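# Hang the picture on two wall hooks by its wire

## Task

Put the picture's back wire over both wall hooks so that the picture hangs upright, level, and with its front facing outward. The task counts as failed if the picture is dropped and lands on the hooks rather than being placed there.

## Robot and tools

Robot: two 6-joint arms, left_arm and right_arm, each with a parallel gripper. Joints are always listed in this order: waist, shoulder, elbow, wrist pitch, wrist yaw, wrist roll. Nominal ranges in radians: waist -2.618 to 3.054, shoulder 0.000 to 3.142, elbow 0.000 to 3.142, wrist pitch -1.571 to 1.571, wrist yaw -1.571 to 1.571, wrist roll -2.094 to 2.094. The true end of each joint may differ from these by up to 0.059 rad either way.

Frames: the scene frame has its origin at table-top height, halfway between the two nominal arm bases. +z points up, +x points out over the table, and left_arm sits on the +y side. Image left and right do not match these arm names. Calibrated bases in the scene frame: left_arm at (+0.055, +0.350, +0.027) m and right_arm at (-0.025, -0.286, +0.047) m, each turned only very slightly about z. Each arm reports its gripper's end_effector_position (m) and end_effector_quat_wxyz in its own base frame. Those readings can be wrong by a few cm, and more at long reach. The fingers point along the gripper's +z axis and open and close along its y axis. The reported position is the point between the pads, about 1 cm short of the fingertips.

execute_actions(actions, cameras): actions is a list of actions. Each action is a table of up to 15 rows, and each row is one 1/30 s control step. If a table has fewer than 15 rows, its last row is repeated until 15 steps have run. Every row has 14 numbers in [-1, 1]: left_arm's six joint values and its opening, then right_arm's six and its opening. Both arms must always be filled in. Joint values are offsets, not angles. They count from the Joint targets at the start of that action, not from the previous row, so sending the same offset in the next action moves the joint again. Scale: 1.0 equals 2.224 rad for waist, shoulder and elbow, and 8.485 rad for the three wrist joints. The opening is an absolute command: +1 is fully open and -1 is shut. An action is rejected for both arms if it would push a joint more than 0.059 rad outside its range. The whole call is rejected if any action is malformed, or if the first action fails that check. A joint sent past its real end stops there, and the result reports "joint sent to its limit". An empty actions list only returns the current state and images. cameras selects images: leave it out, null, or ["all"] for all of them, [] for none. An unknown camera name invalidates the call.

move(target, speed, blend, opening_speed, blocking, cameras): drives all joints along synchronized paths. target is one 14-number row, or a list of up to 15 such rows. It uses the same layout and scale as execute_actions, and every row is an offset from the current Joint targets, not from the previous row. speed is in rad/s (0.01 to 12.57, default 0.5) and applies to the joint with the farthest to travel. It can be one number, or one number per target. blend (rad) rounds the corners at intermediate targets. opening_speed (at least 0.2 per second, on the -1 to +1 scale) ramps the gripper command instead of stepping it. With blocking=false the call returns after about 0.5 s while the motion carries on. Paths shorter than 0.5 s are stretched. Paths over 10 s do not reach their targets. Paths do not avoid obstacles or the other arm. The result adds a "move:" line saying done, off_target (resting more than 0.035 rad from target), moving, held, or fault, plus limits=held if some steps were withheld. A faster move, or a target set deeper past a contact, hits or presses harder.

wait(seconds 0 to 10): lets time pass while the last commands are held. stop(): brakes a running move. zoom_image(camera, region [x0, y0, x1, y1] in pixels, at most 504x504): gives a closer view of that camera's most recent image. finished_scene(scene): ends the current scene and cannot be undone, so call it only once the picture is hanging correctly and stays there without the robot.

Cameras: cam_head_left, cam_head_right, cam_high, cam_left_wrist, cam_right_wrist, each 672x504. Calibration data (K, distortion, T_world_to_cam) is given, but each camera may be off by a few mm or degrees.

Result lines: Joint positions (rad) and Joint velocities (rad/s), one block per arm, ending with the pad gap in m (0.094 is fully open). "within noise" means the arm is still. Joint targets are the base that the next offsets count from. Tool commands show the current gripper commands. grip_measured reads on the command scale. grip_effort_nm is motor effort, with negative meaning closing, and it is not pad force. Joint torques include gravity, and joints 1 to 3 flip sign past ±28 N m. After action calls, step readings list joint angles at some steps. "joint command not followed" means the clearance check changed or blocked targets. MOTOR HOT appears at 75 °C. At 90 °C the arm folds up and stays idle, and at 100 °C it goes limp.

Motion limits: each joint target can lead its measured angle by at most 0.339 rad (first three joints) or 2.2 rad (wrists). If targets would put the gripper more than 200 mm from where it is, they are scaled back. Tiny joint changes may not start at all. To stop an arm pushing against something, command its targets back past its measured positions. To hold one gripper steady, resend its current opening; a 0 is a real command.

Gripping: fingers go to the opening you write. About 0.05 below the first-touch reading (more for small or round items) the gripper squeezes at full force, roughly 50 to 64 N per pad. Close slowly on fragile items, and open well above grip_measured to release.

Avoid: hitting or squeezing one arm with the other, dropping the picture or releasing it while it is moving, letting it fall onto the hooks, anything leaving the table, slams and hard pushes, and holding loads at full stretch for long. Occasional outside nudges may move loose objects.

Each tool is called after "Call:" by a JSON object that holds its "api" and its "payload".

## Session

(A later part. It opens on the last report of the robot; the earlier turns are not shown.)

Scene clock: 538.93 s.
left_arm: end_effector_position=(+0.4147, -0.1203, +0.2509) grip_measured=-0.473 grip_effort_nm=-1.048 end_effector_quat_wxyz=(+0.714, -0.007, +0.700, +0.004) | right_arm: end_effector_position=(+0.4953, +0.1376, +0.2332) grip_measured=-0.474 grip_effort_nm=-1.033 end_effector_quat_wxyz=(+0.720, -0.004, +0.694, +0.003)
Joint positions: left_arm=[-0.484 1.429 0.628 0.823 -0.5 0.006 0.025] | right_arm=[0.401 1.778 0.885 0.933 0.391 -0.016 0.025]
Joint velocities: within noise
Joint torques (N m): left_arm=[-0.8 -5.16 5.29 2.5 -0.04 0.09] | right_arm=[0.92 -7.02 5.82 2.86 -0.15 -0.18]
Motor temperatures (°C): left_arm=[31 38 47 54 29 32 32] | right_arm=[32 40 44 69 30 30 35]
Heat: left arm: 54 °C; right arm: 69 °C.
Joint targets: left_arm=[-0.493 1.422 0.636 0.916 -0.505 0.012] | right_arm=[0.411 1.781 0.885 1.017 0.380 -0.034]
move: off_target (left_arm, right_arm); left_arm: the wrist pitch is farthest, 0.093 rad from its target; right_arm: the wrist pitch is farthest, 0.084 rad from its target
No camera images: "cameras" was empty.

Call:
{"api": "move", "payload": {"target": [0, 0.0044, -0.0064, -0.0040, 0, 0, -0.65, 0, 0.0050, -0.0053, -0.0050, 0, 0, -0.65], "speed": 0.05, "cameras": []}}

Call:
{"api": "move", "payload": {"target": [-0.0055, -0.0111, -0.0100, -0.0003, -0.0015, 0, -0.65, 0.0045, -0.0122, -0.0135, 0.0003, 0.0012, 0, -0.65], "speed": 0.06, "cameras": ["cam_head_left"]}}

Scene clock: 559.80 s.
left_arm: end_effector_position=(+0.4143, -0.1201, +0.2492) grip_measured=-0.473 grip_effort_nm=-1.043 end_effector_quat_wxyz=(+0.714, -0.007, +0.700, +0.004) | right_arm: end_effector_position=(+0.4949, +0.1374, +0.2314) grip_measured=-0.474 grip_effort_nm=-1.043 end_effector_quat_wxyz=(+0.720, -0.005, +0.694, +0.002)
Joint positions: left_arm=[-0.484 1.431 0.623 0.831 -0.5 0.006 0.025] | right_arm=[0.401 1.781 0.88 0.939 0.391 -0.018 0.025]
Joint velocities: within noise
Joint torques (N m): left_arm=[-0.73 -4.62 4.57 2.04 -0.04 0.06] | right_arm=[0.8 -6.64 5.01 2.34 -0.2 -0.23]
Motor temperatures (°C): left_arm=[31 38 47 55 29 32 32] | right_arm=[32 41 42 66 30 30 35]
Heat: left arm: 55 °C; right arm: 66 °C.
Joint targets: left_arm=[-0.493 1.431 0.622 0.882 -0.505 0.012] | right_arm=[0.411 1.792 0.873 0.975 0.380 -0.034]
move: off_target (left_arm); left_arm: the wrist pitch is farthest, 0.051 rad from its target
No camera images: "cameras" was empty.

Scene clock: 560.63 s.
left_arm: end_effector_position=(+0.4111, -0.1215, +0.2483) grip_measured=-0.473 grip_effort_nm=-1.048 end_effector_quat_wxyz=(+0.717, -0.008, +0.697, +0.003) | right_arm: end_effector_position=(+0.4910, +0.1375, +0.2305) grip_measured=-0.474 grip_effort_nm=-1.033 end_effector_quat_wxyz=(+0.724, -0.005, +0.689, +0.002)
Joint positions: left_arm=[-0.494 1.431 0.606 0.859 -0.509 0.008 0.025] | right_arm=[0.406 1.781 0.859 0.975 0.396 -0.026 0.025]
Joint velocities: within noise
Joint torques (N m): left_arm=[-1.03 -6.61 4.23 1.71 -0.07 0.07] | right_arm=[1.37 -8.62 4.12 1.96 -0.11 -0.11]
Motor temperatures (°C): left_arm=[31 38 47 54 29 32 32] | right_arm=[32 41 42 65 30 30 35]
Heat: left arm: 54 °C; right arm: 65 °C.
Joint targets: left_arm=[-0.505 1.407 0.600 0.879 -0.517 0.012] | right_arm=[0.421 1.765 0.844 0.978 0.390 -0.034]
move: done
Images, in order (width x height): cam_head_left 672x504.

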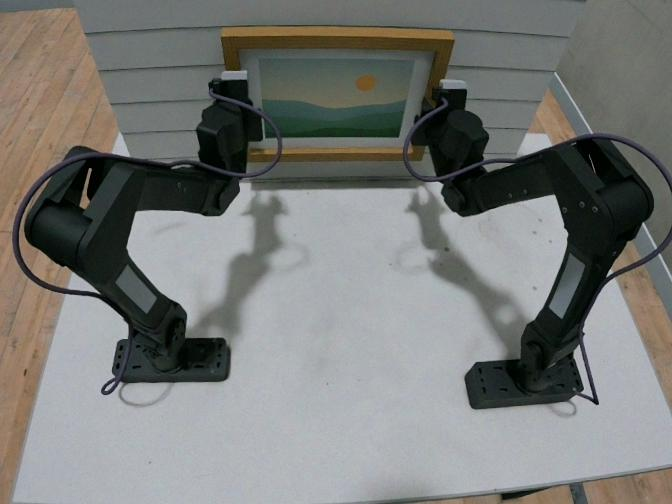

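Call:
{"api": "move", "payload": {"target": [-0.0060, -0.0125, -0.0112, -0.0010, -0.0016, 0, -0.65, 0.0048, -0.0137, -0.0152, -0.0005, 0.0013, 0, -0.65], "speed": 0.06, "cameras": ["cam_left_wrist"]}}

Call:
{"api": "move", "payload": {"target": [-0.0048, -0.0100, -0.0090, -0.0015, -0.0013, 0, -0.65, 0.0038, -0.0110, -0.0122, -0.0010, 0.0010, 0, -0.65], "speed": 0.06, "cameras": ["cam_left_wrist", "cam_head_left"]}}

Scene clock: 570.70 s.
left_arm: end_effector_position=(+0.4039, -0.1209, +0.2508) grip_measured=-0.473 grip_effort_nm=-1.048 end_effector_quat_wxyz=(+0.720, -0.008, +0.694, +0.004) | right_arm: end_effector_position=(+0.4843, +0.1377, +0.2310) grip_measured=-0.474 grip_effort_nm=-1.033 end_effector_quat_wxyz=(+0.727, -0.004, +0.687, +0.003)
Joint positions: left_arm=[-0.505 1.403 0.585 0.86 -0.522 0.015 0.025] | right_arm=[0.415 1.764 0.832 0.994 0.404 -0.026 0.025]
Joint velocities: within noise
Joint torques (N m): left_arm=[-1.14 -6.22 3.95 1.59 -0.09 -0.01] | right_arm=[1.25 -9.61 4.12 1.7 -0.13 -0.06]
Motor temperatures (°C): left_arm=[31 38 46 53 29 32 32] | right_arm=[32 41 42 63 30 29 35]
Heat: left arm: 53 °C; right arm: 63 °C.
Joint targets: left_arm=[-0.519 1.379 0.575 0.871 -0.531 0.012] | right_arm=[0.431 1.734 0.810 0.973 0.401 -0.035]
move: done
camera_calibration:
cam_left_wrist: T_world_to_cam=[[0.00492781, -0.999947, -0.00905849, -0.123194], [-0.398955, 0.00634053, -0.916949, 0.429944], [0.916957, 0.00813248, -0.398903, -0.182657], [0, 0, 0, 1]] pos_world=[0.339624, -0.124428, 0.320258]
Images, in order (width x height): cam_left_wrist 672x504.

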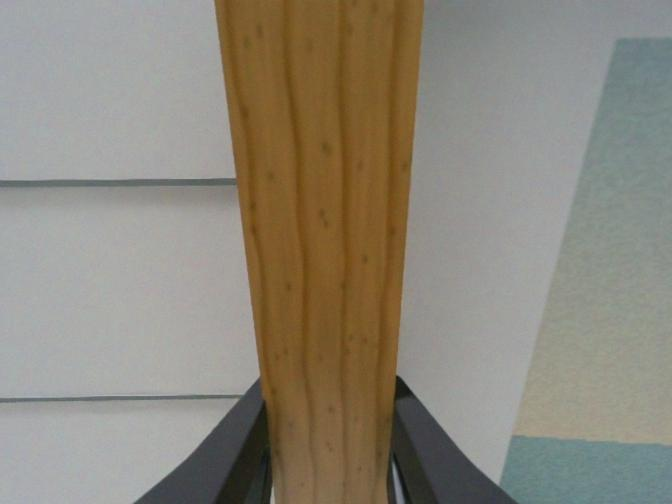

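Scene clock: 571.43 s.
left_arm: end_effector_position=(+0.3988, -0.1207, +0.2532) grip_measured=-0.473 grip_effort_nm=-1.048 end_effector_quat_wxyz=(+0.722, -0.009, +0.691, +0.002) | right_arm: end_effector_position=(+0.4783, +0.1374, +0.2345) grip_measured=-0.474 grip_effort_nm=-1.038 end_effector_quat_wxyz=(+0.729, -0.005, +0.685, +0.003)
Joint positions: left_arm=[-0.514 1.381 0.572 0.86 -0.529 0.015 0.025] | right_arm=[0.421 1.739 0.812 0.994 0.41 -0.03 0.025]
Joint velocities: within noise
Joint torques (N m): left_arm=[-1.4 -6.08 3.54 1.45 -0.14 0] | right_arm=[1.78 -9.35 3.17 1.6 -0.06 -0.03]
Motor temperatures (°C): left_arm=[31 38 46 52 29 32 32] | right_arm=[32 41 42 63 30 29 35]
Heat: left arm: 52 °C; right arm: 63 °C.
Joint targets: left_arm=[-0.529 1.357 0.555 0.858 -0.542 0.012] | right_arm=[0.440 1.710 0.782 0.965 0.410 -0.035]
move: done
camera_calibration:
cam_left_wrist: T_world_to_cam=[[0.0033454, -0.999981, -0.00526495, -0.123346], [-0.392633, 0.00352867, -0.919688, 0.428011], [0.919689, 0.00514392, -0.392614, -0.180119], [0, 0, 0, 1]] pos_world=[0.334117, -0.123927, 0.32227]
Images, in order (width x height): cam_head_left 672x504, cam_left_wrist 672x504.

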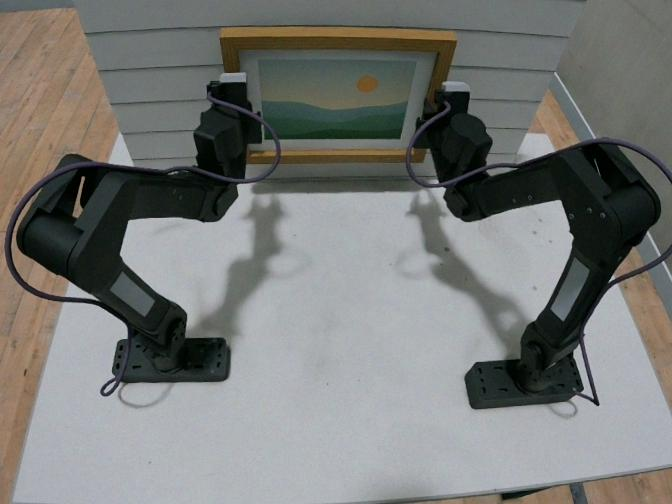

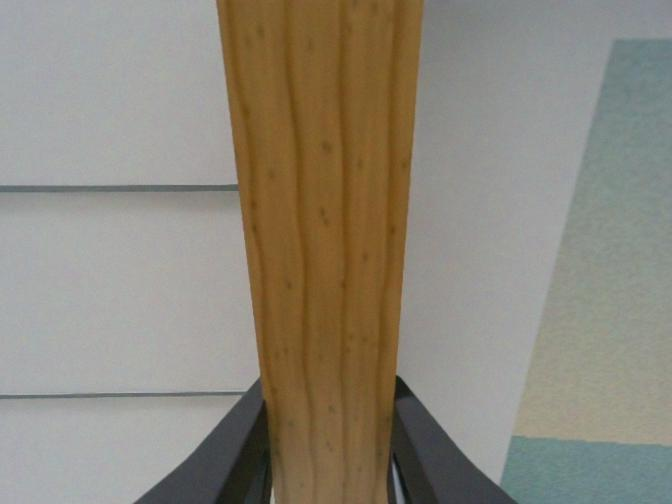

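Call:
{"api": "move", "payload": {"target": [0.0144, 0.0346, 0.0256, 0.0012, 0.0039, 0, -0.65, -0.0117, 0.0387, 0.0364, -0.0018, -0.0032, 0, -0.65], "speed": 0.05, "cameras": ["cam_left_wrist", "cam_right_wrist", "cam_head_left", "cam_head_right"]}}

Call:
{"api": "zoom_image", "payload": {"camera": "cam_head_left", "region": [190, 0, 490, 120]}}

Call:
{"api": "zoom_image", "payload": {"camera": "cam_head_right", "region": [190, 0, 490, 120]}}

Scene clock: 593.23 s.
left_arm: end_effector_position=(+0.4080, -0.1211, +0.2483) grip_measured=-0.473 grip_effort_nm=-1.048 end_effector_quat_wxyz=(+0.719, -0.008, +0.695, +0.005) | right_arm: end_effector_position=(+0.4880, +0.1379, +0.2301) grip_measured=-0.474 grip_effort_nm=-1.038 end_effector_quat_wxyz=(+0.725, -0.004, +0.689, +0.000)
Joint positions: left_arm=[-0.499 1.425 0.594 0.871 -0.517 0.015 0.025] | right_arm=[0.413 1.776 0.848 0.984 0.406 -0.029 0.025]
Joint velocities: within noise
Joint torques (N m): left_arm=[0.23 -3.89 5.9 1.43 0.1 -0.01] | right_arm=[-0.08 -5.89 6.94 1.59 -0.33 -0.04]
Motor temperatures (°C): left_arm=[31 38 45 50 29 32 32] | right_arm=[32 42 41 59 30 29 35]
Heat: left arm: 50 °C; right arm: 59 °C.
Joint targets: left_arm=[-0.497 1.434 0.612 0.869 -0.509 0.012] | right_arm=[0.414 1.796 0.864 0.950 0.382 -0.034]
move: done
camera_calibration:
cam_left_wrist: T_world_to_cam=[[0.00602762, -0.999921, -0.0109872, -0.123399], [-0.400985, 0.00764847, -0.916053, 0.430034], [0.916065, 0.00992732, -0.400907, -0.186392], [0, 0, 0, 1]] pos_world=[0.343928, -0.124828, 0.317853]
cam_right_wrist: T_world_to_cam=[[0.0147252, -0.999815, 0.0123847, 0.129229], [-0.360325, -0.0168599, -0.932674, 0.431664], [0.932711, 0.00927126, -0.360507, -0.289326], [0, 0, 0, 1]] pos_world=[0.423493, 0.139165, 0.296698]
Images, in order (width x height): cam_head_left 672x504, cam_head_right 672x504, cam_left_wrist 672x504, cam_right_wrist 672x504.

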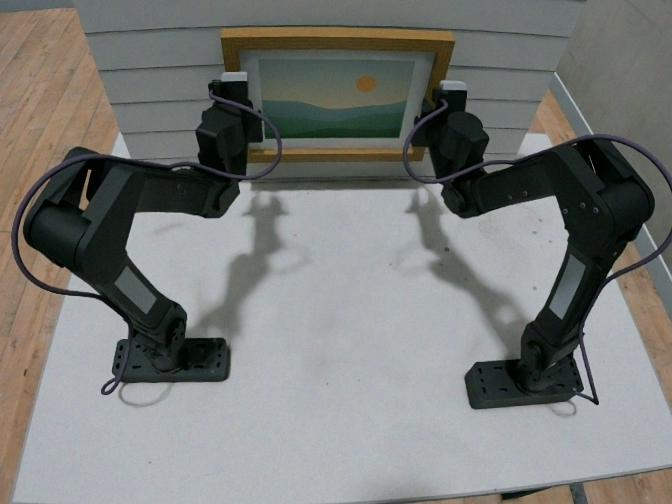

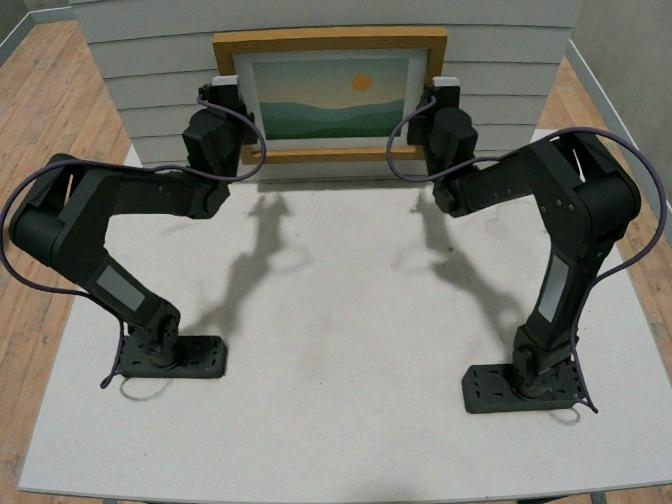

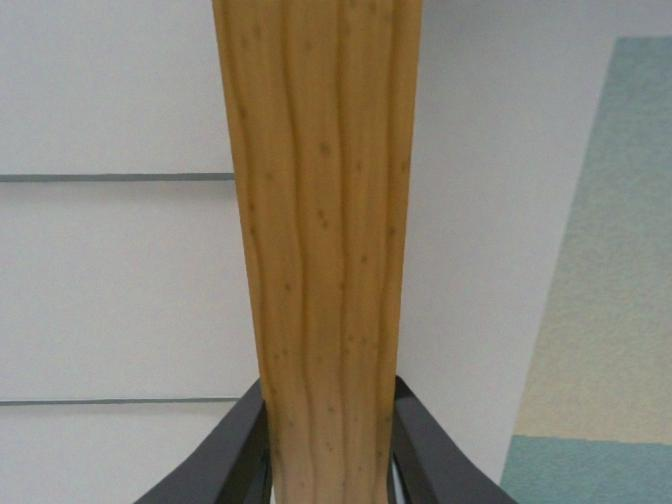

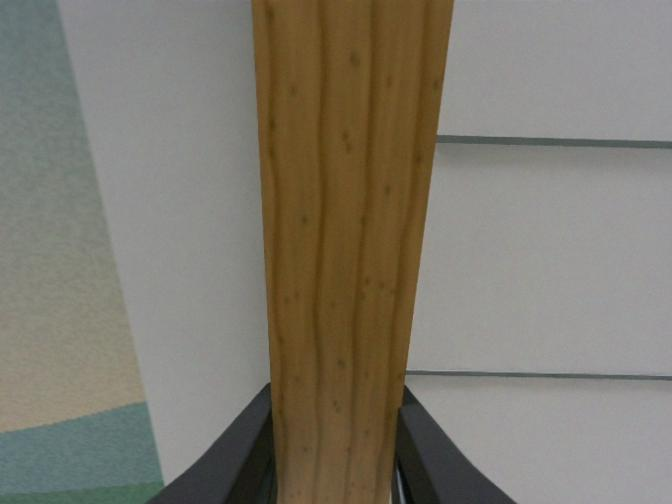

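Scaled by 1.680 from the camera's 672x504 image, which has a finer 960x720 frame.

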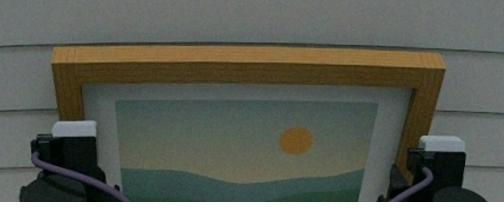

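Scaled by 1.680 from the camera's 672x504 image, which has a finer 960x720 frame.

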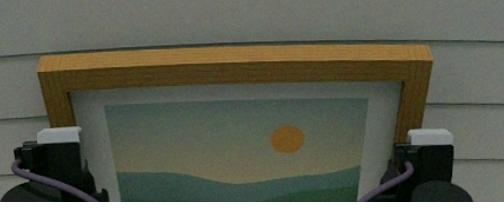

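Call:
{"api": "move", "payload": {"target": [0, 0, 0, 0, 0, 0, -0.3, 0, 0, 0, 0, 0, 0, -0.65], "opening_speed": 0.2, "cameras": ["cam_left_wrist", "cam_head_left"]}}

Scene clock: 604.40 s.
left_arm: end_effector_position=(+0.4083, -0.1213, +0.2473) grip_measured=-0.301 grip_effort_nm=0.061 end_effector_quat_wxyz=(+0.718, -0.007, +0.696, +0.005) | right_arm: end_effector_position=(+0.4884, +0.1381, +0.2295) grip_measured=-0.474 grip_effort_nm=-1.033 end_effector_quat_wxyz=(+0.724, -0.004, +0.689, +0.000)
Joint positions: left_arm=[-0.499 1.427 0.594 0.871 -0.516 0.015 0.033] | right_arm=[0.413 1.777 0.849 0.981 0.406 -0.028 0.025]
Joint velocities: within noise
Joint torques (N m): left_arm=[0.16 -3.99 5.93 1.45 0.1 -0.03] | right_arm=[0.29 -5.63 6.54 1.59 -0.35 -0.03]
Motor temperatures (°C): left_arm=[31 37 46 48 29 32 32] | right_arm=[32 40 43 58 30 29 35]
Heat: left arm: 48 °C; right arm: 58 °C.
Joint targets: left_arm=[-0.497 1.434 0.612 0.868 -0.509 0.012] | right_arm=[0.414 1.796 0.863 0.950 0.383 -0.034]
move: done
camera_calibration:
cam_left_wrist: T_world_to_cam=[[0.00556538, -0.99991, -0.0122295, -0.123158], [-0.403123, 0.00894854, -0.915102, 0.429967], [0.915129, 0.0100229, -0.403037, -0.186108], [0, 0, 0, 1]] pos_world=[0.344328, -0.125129, 0.316949]
Images, in order (width x height): cam_head_left 672x504, cam_left_wrist 672x504.

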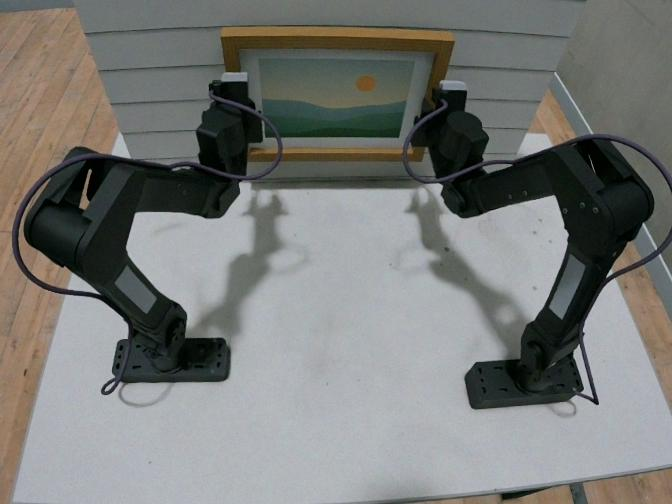

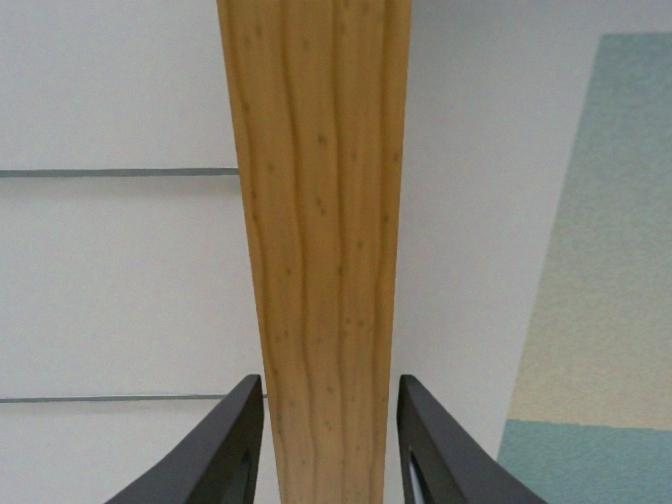

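Call:
{"api": "move", "payload": {"target": [[0, 0, 0, 0, 0, 0, 0.6, 0, 0, 0, 0, 0, 0, -0.3], [0, 0, 0, 0, 0, 0, 0.6, 0, 0, 0, 0, 0, 0, 0.6]], "opening_speed": 0.3}}

Scene clock: 613.67 s.
left_arm: end_effector_position=(+0.4083, -0.1213, +0.2473) grip_measured=+0.598 grip_effort_nm=0.061 end_effector_quat_wxyz=(+0.718, -0.007, +0.696, +0.005) | right_arm: end_effector_position=(+0.4892, +0.1400, +0.2161) grip_measured=+0.598 grip_effort_nm=0.110 end_effector_quat_wxyz=(+0.708, -0.018, +0.706, -0.007)
Joint positions: left_arm=[-0.499 1.427 0.594 0.871 -0.516 0.015 0.075] | right_arm=[0.413 1.783 0.849 0.937 0.398 -0.037 0.075]
Joint velocities: within noise
Joint torques (N m): left_arm=[0.13 -4.03 5.98 1.42 0.1 0] | right_arm=[0.05 -6.5 6.6 2.11 -0.19 0.06]
Motor temperatures (°C): left_arm=[31 37 47 48 29 32 31] | right_arm=[32 40 43 58 30 29 35]
Heat: left arm: 48 °C; right arm: 58 °C.
Joint targets: left_arm=[-0.497 1.434 0.612 0.868 -0.509 0.012] | right_arm=[0.414 1.796 0.863 0.950 0.383 -0.034]
move: done
camera_calibration:
cam_left_wrist: T_world_to_cam=[[0.00556538, -0.99991, -0.0122295, -0.123158], [-0.403123, 0.00894854, -0.915102, 0.429967], [0.915129, 0.0100229, -0.403037, -0.186108], [0, 0, 0, 1]] pos_world=[0.344328, -0.125129, 0.316949]
cam_right_wrist: T_world_to_cam=[[0.0245308, -0.998829, 0.0416994, 0.120162], [-0.404751, -0.0480635, -0.913163, 0.440968], [0.914098, 0.00552272, -0.405456, -0.276185], [0, 0, 0, 1]] pos_world=[0.427995, 0.142741, 0.285684]

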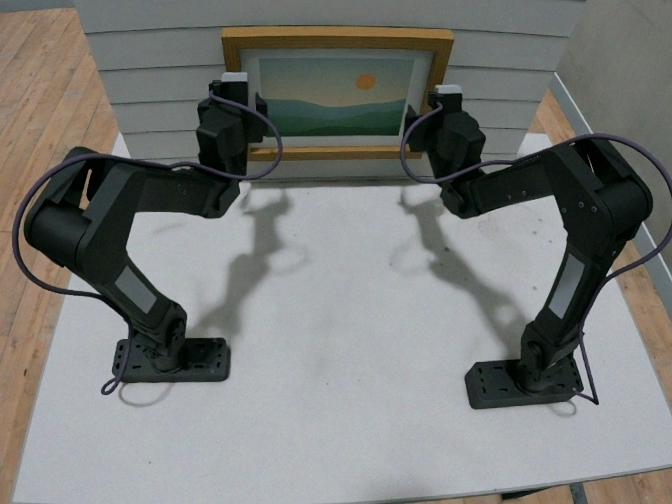

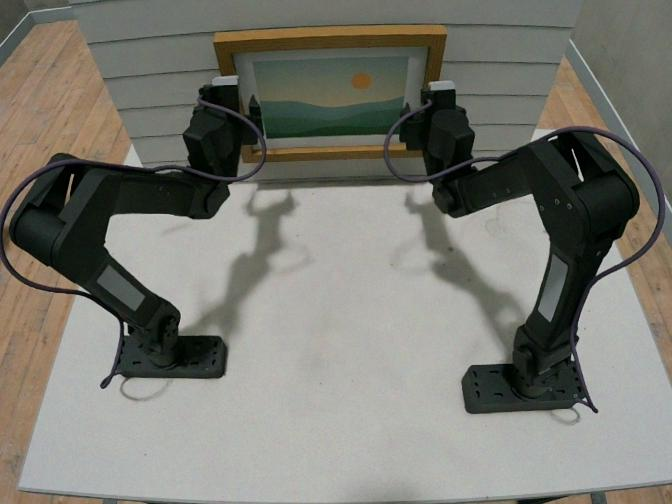

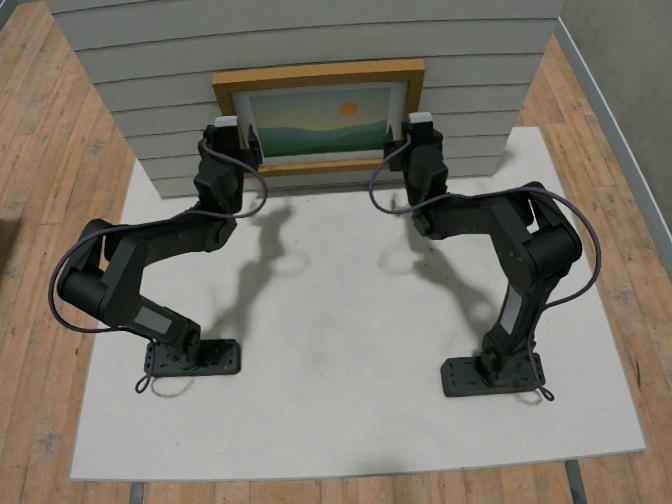

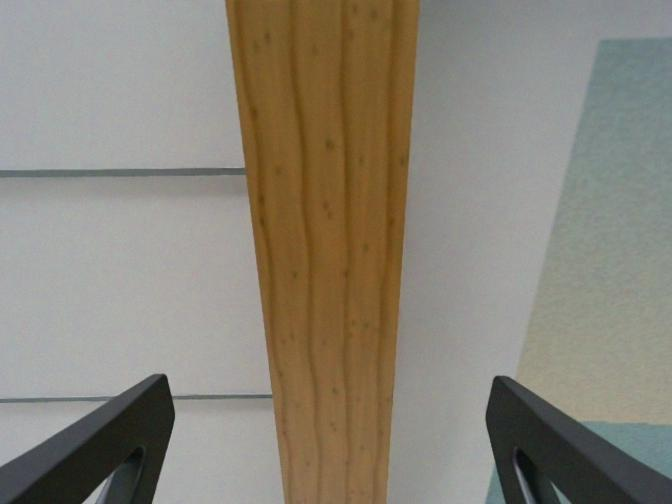

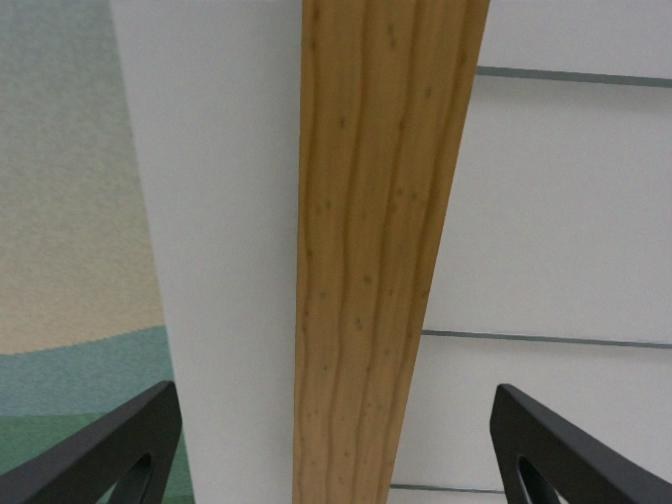

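Call:
{"api": "move", "payload": {"target": [[-0.0414, -0.0837, -0.0686, -0.0040, -0.0108, 0, 0.6, 0.0265, -0.0677, -0.0871, 0.0051, 0.0070, 0, 0.6], [-0.0414, -0.4258, -0.0598, -0.1014, -0.0108, 0, 0.6, 0.0265, -0.5886, -0.1727, -0.1110, 0.0070, 0, 0.6]], "speed": [0.12, 0.7]}}

Call:
{"api": "zoom_image", "payload": {"camera": "cam_head_left", "region": [190, 0, 490, 190]}}

Call:
{"api": "zoom_image", "payload": {"camera": "cam_head_right", "region": [190, 0, 490, 190]}}

Scene clock: 638.73 s.
left_arm: end_effector_position=(+0.2662, -0.0543, +0.2937) grip_measured=+0.599 grip_effort_nm=0.056 end_effector_quat_wxyz=(+0.703, +0.003, +0.711, +0.013) | right_arm: end_effector_position=(+0.2704, +0.0513, +0.2981) grip_measured=+0.598 grip_effort_nm=0.105 end_effector_quat_wxyz=(+0.702, -0.024, +0.712, -0.008)
Joint positions: left_arm=[-0.582 0.495 0.465 0.016 -0.596 0.015 0.075] | right_arm=[0.465 0.496 0.486 -0.007 0.443 -0.038 0.075]
Joint velocities: within noise
Joint torques (N m): left_arm=[-0.53 0.57 6.16 1.36 -0.07 -0.01] | right_arm=[0.72 -0.18 6.09 2.11 -0.04 0.11]
Motor temperatures (°C): left_arm=[31 37 47 46 29 32 30] | right_arm=[32 40 43 58 30 29 34]
Heat: left arm: 47 °C; right arm: 58 °C.
Joint targets: left_arm=[-0.589 0.487 0.479 0.008 -0.601 0.012] | right_arm=[0.473 0.487 0.479 0.008 0.442 -0.035]
move: done
camera_calibration:
cam_left_wrist: T_world_to_cam=[[0.0010706, -0.999291, -0.0376374, -0.0460408], [-0.442886, 0.033271, -0.89596, 0.420909], [0.896577, 0.0176283, -0.442537, -0.0210514], [0, 0, 0, 1]] pos_world=[0.205338, -0.0596411, 0.366069]
cam_right_wrist: T_world_to_cam=[[0.0321288, -0.998228, 0.0500862, 0.0289244], [-0.420287, -0.0589595, -0.905474, 0.425465], [0.906822, 0.00804117, -0.421436, -0.0357974], [0, 0, 0, 1]] pos_world=[0.21035, 0.0542462, 0.368712]

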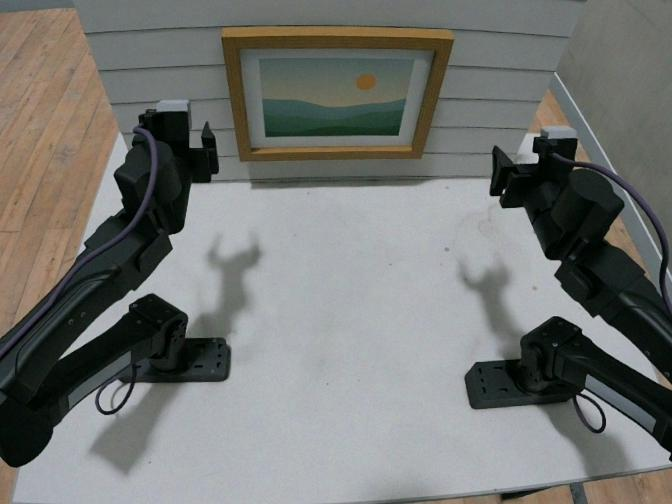

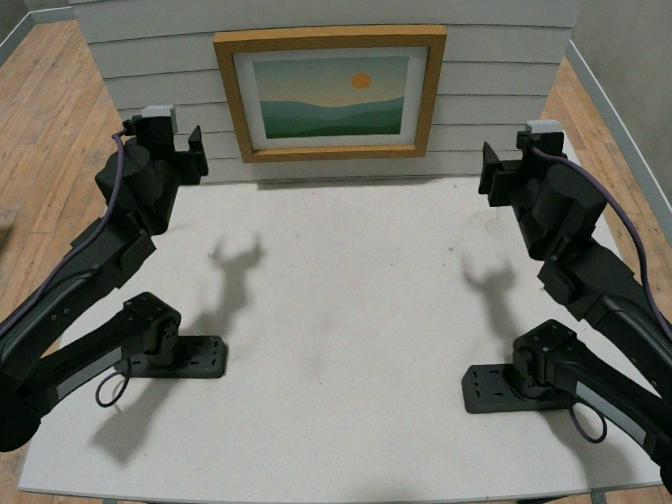

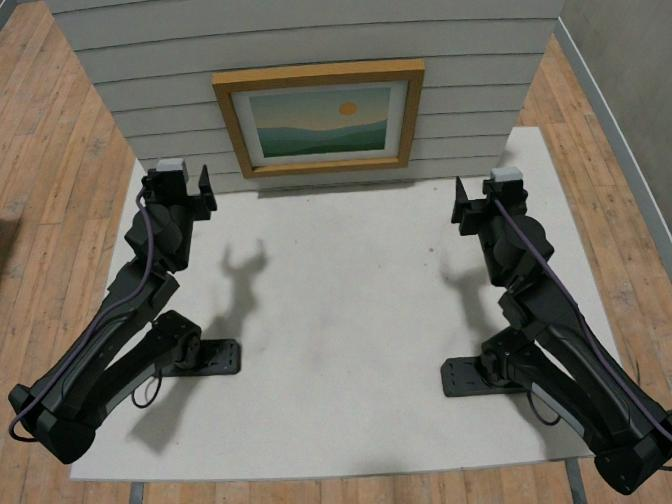

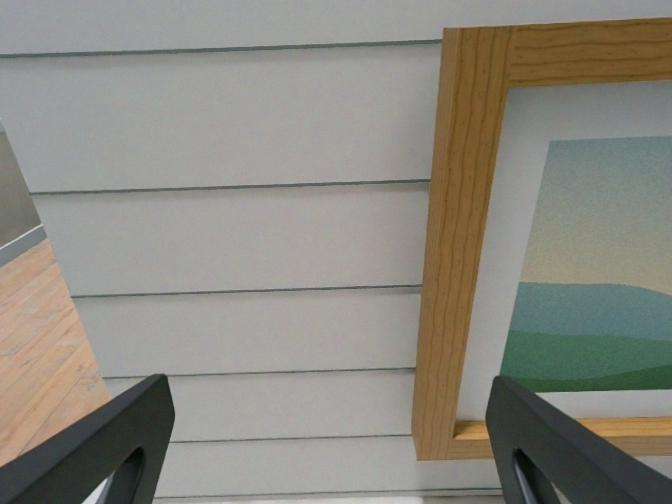

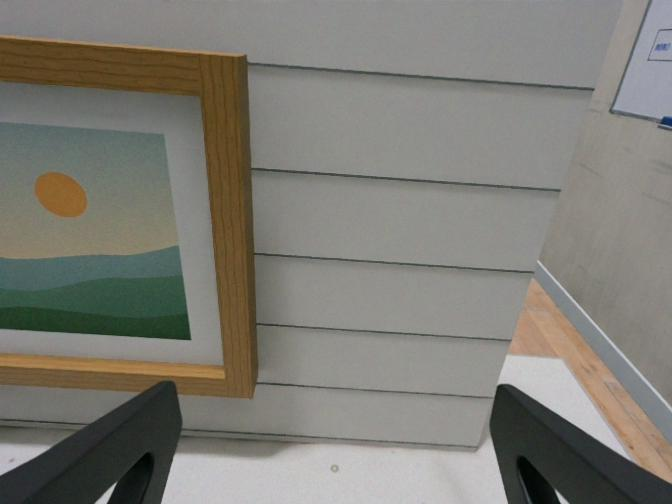

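Scaled by 1.680 from the camera's 672x504 image, which has a finer 960x720 frame.

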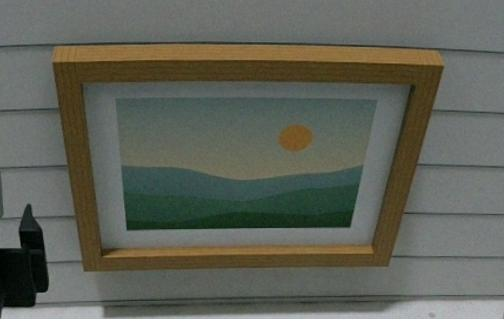

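Scaled by 1.680 from the camera's 672x504 image, which has a finer 960x720 frame.

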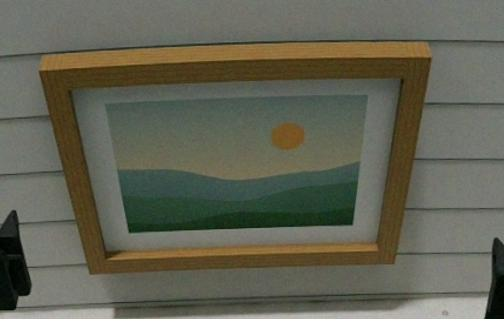

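Call:
{"api": "finished_scene", "payload": {"scene": 2}}

The scene is finished: the task was done.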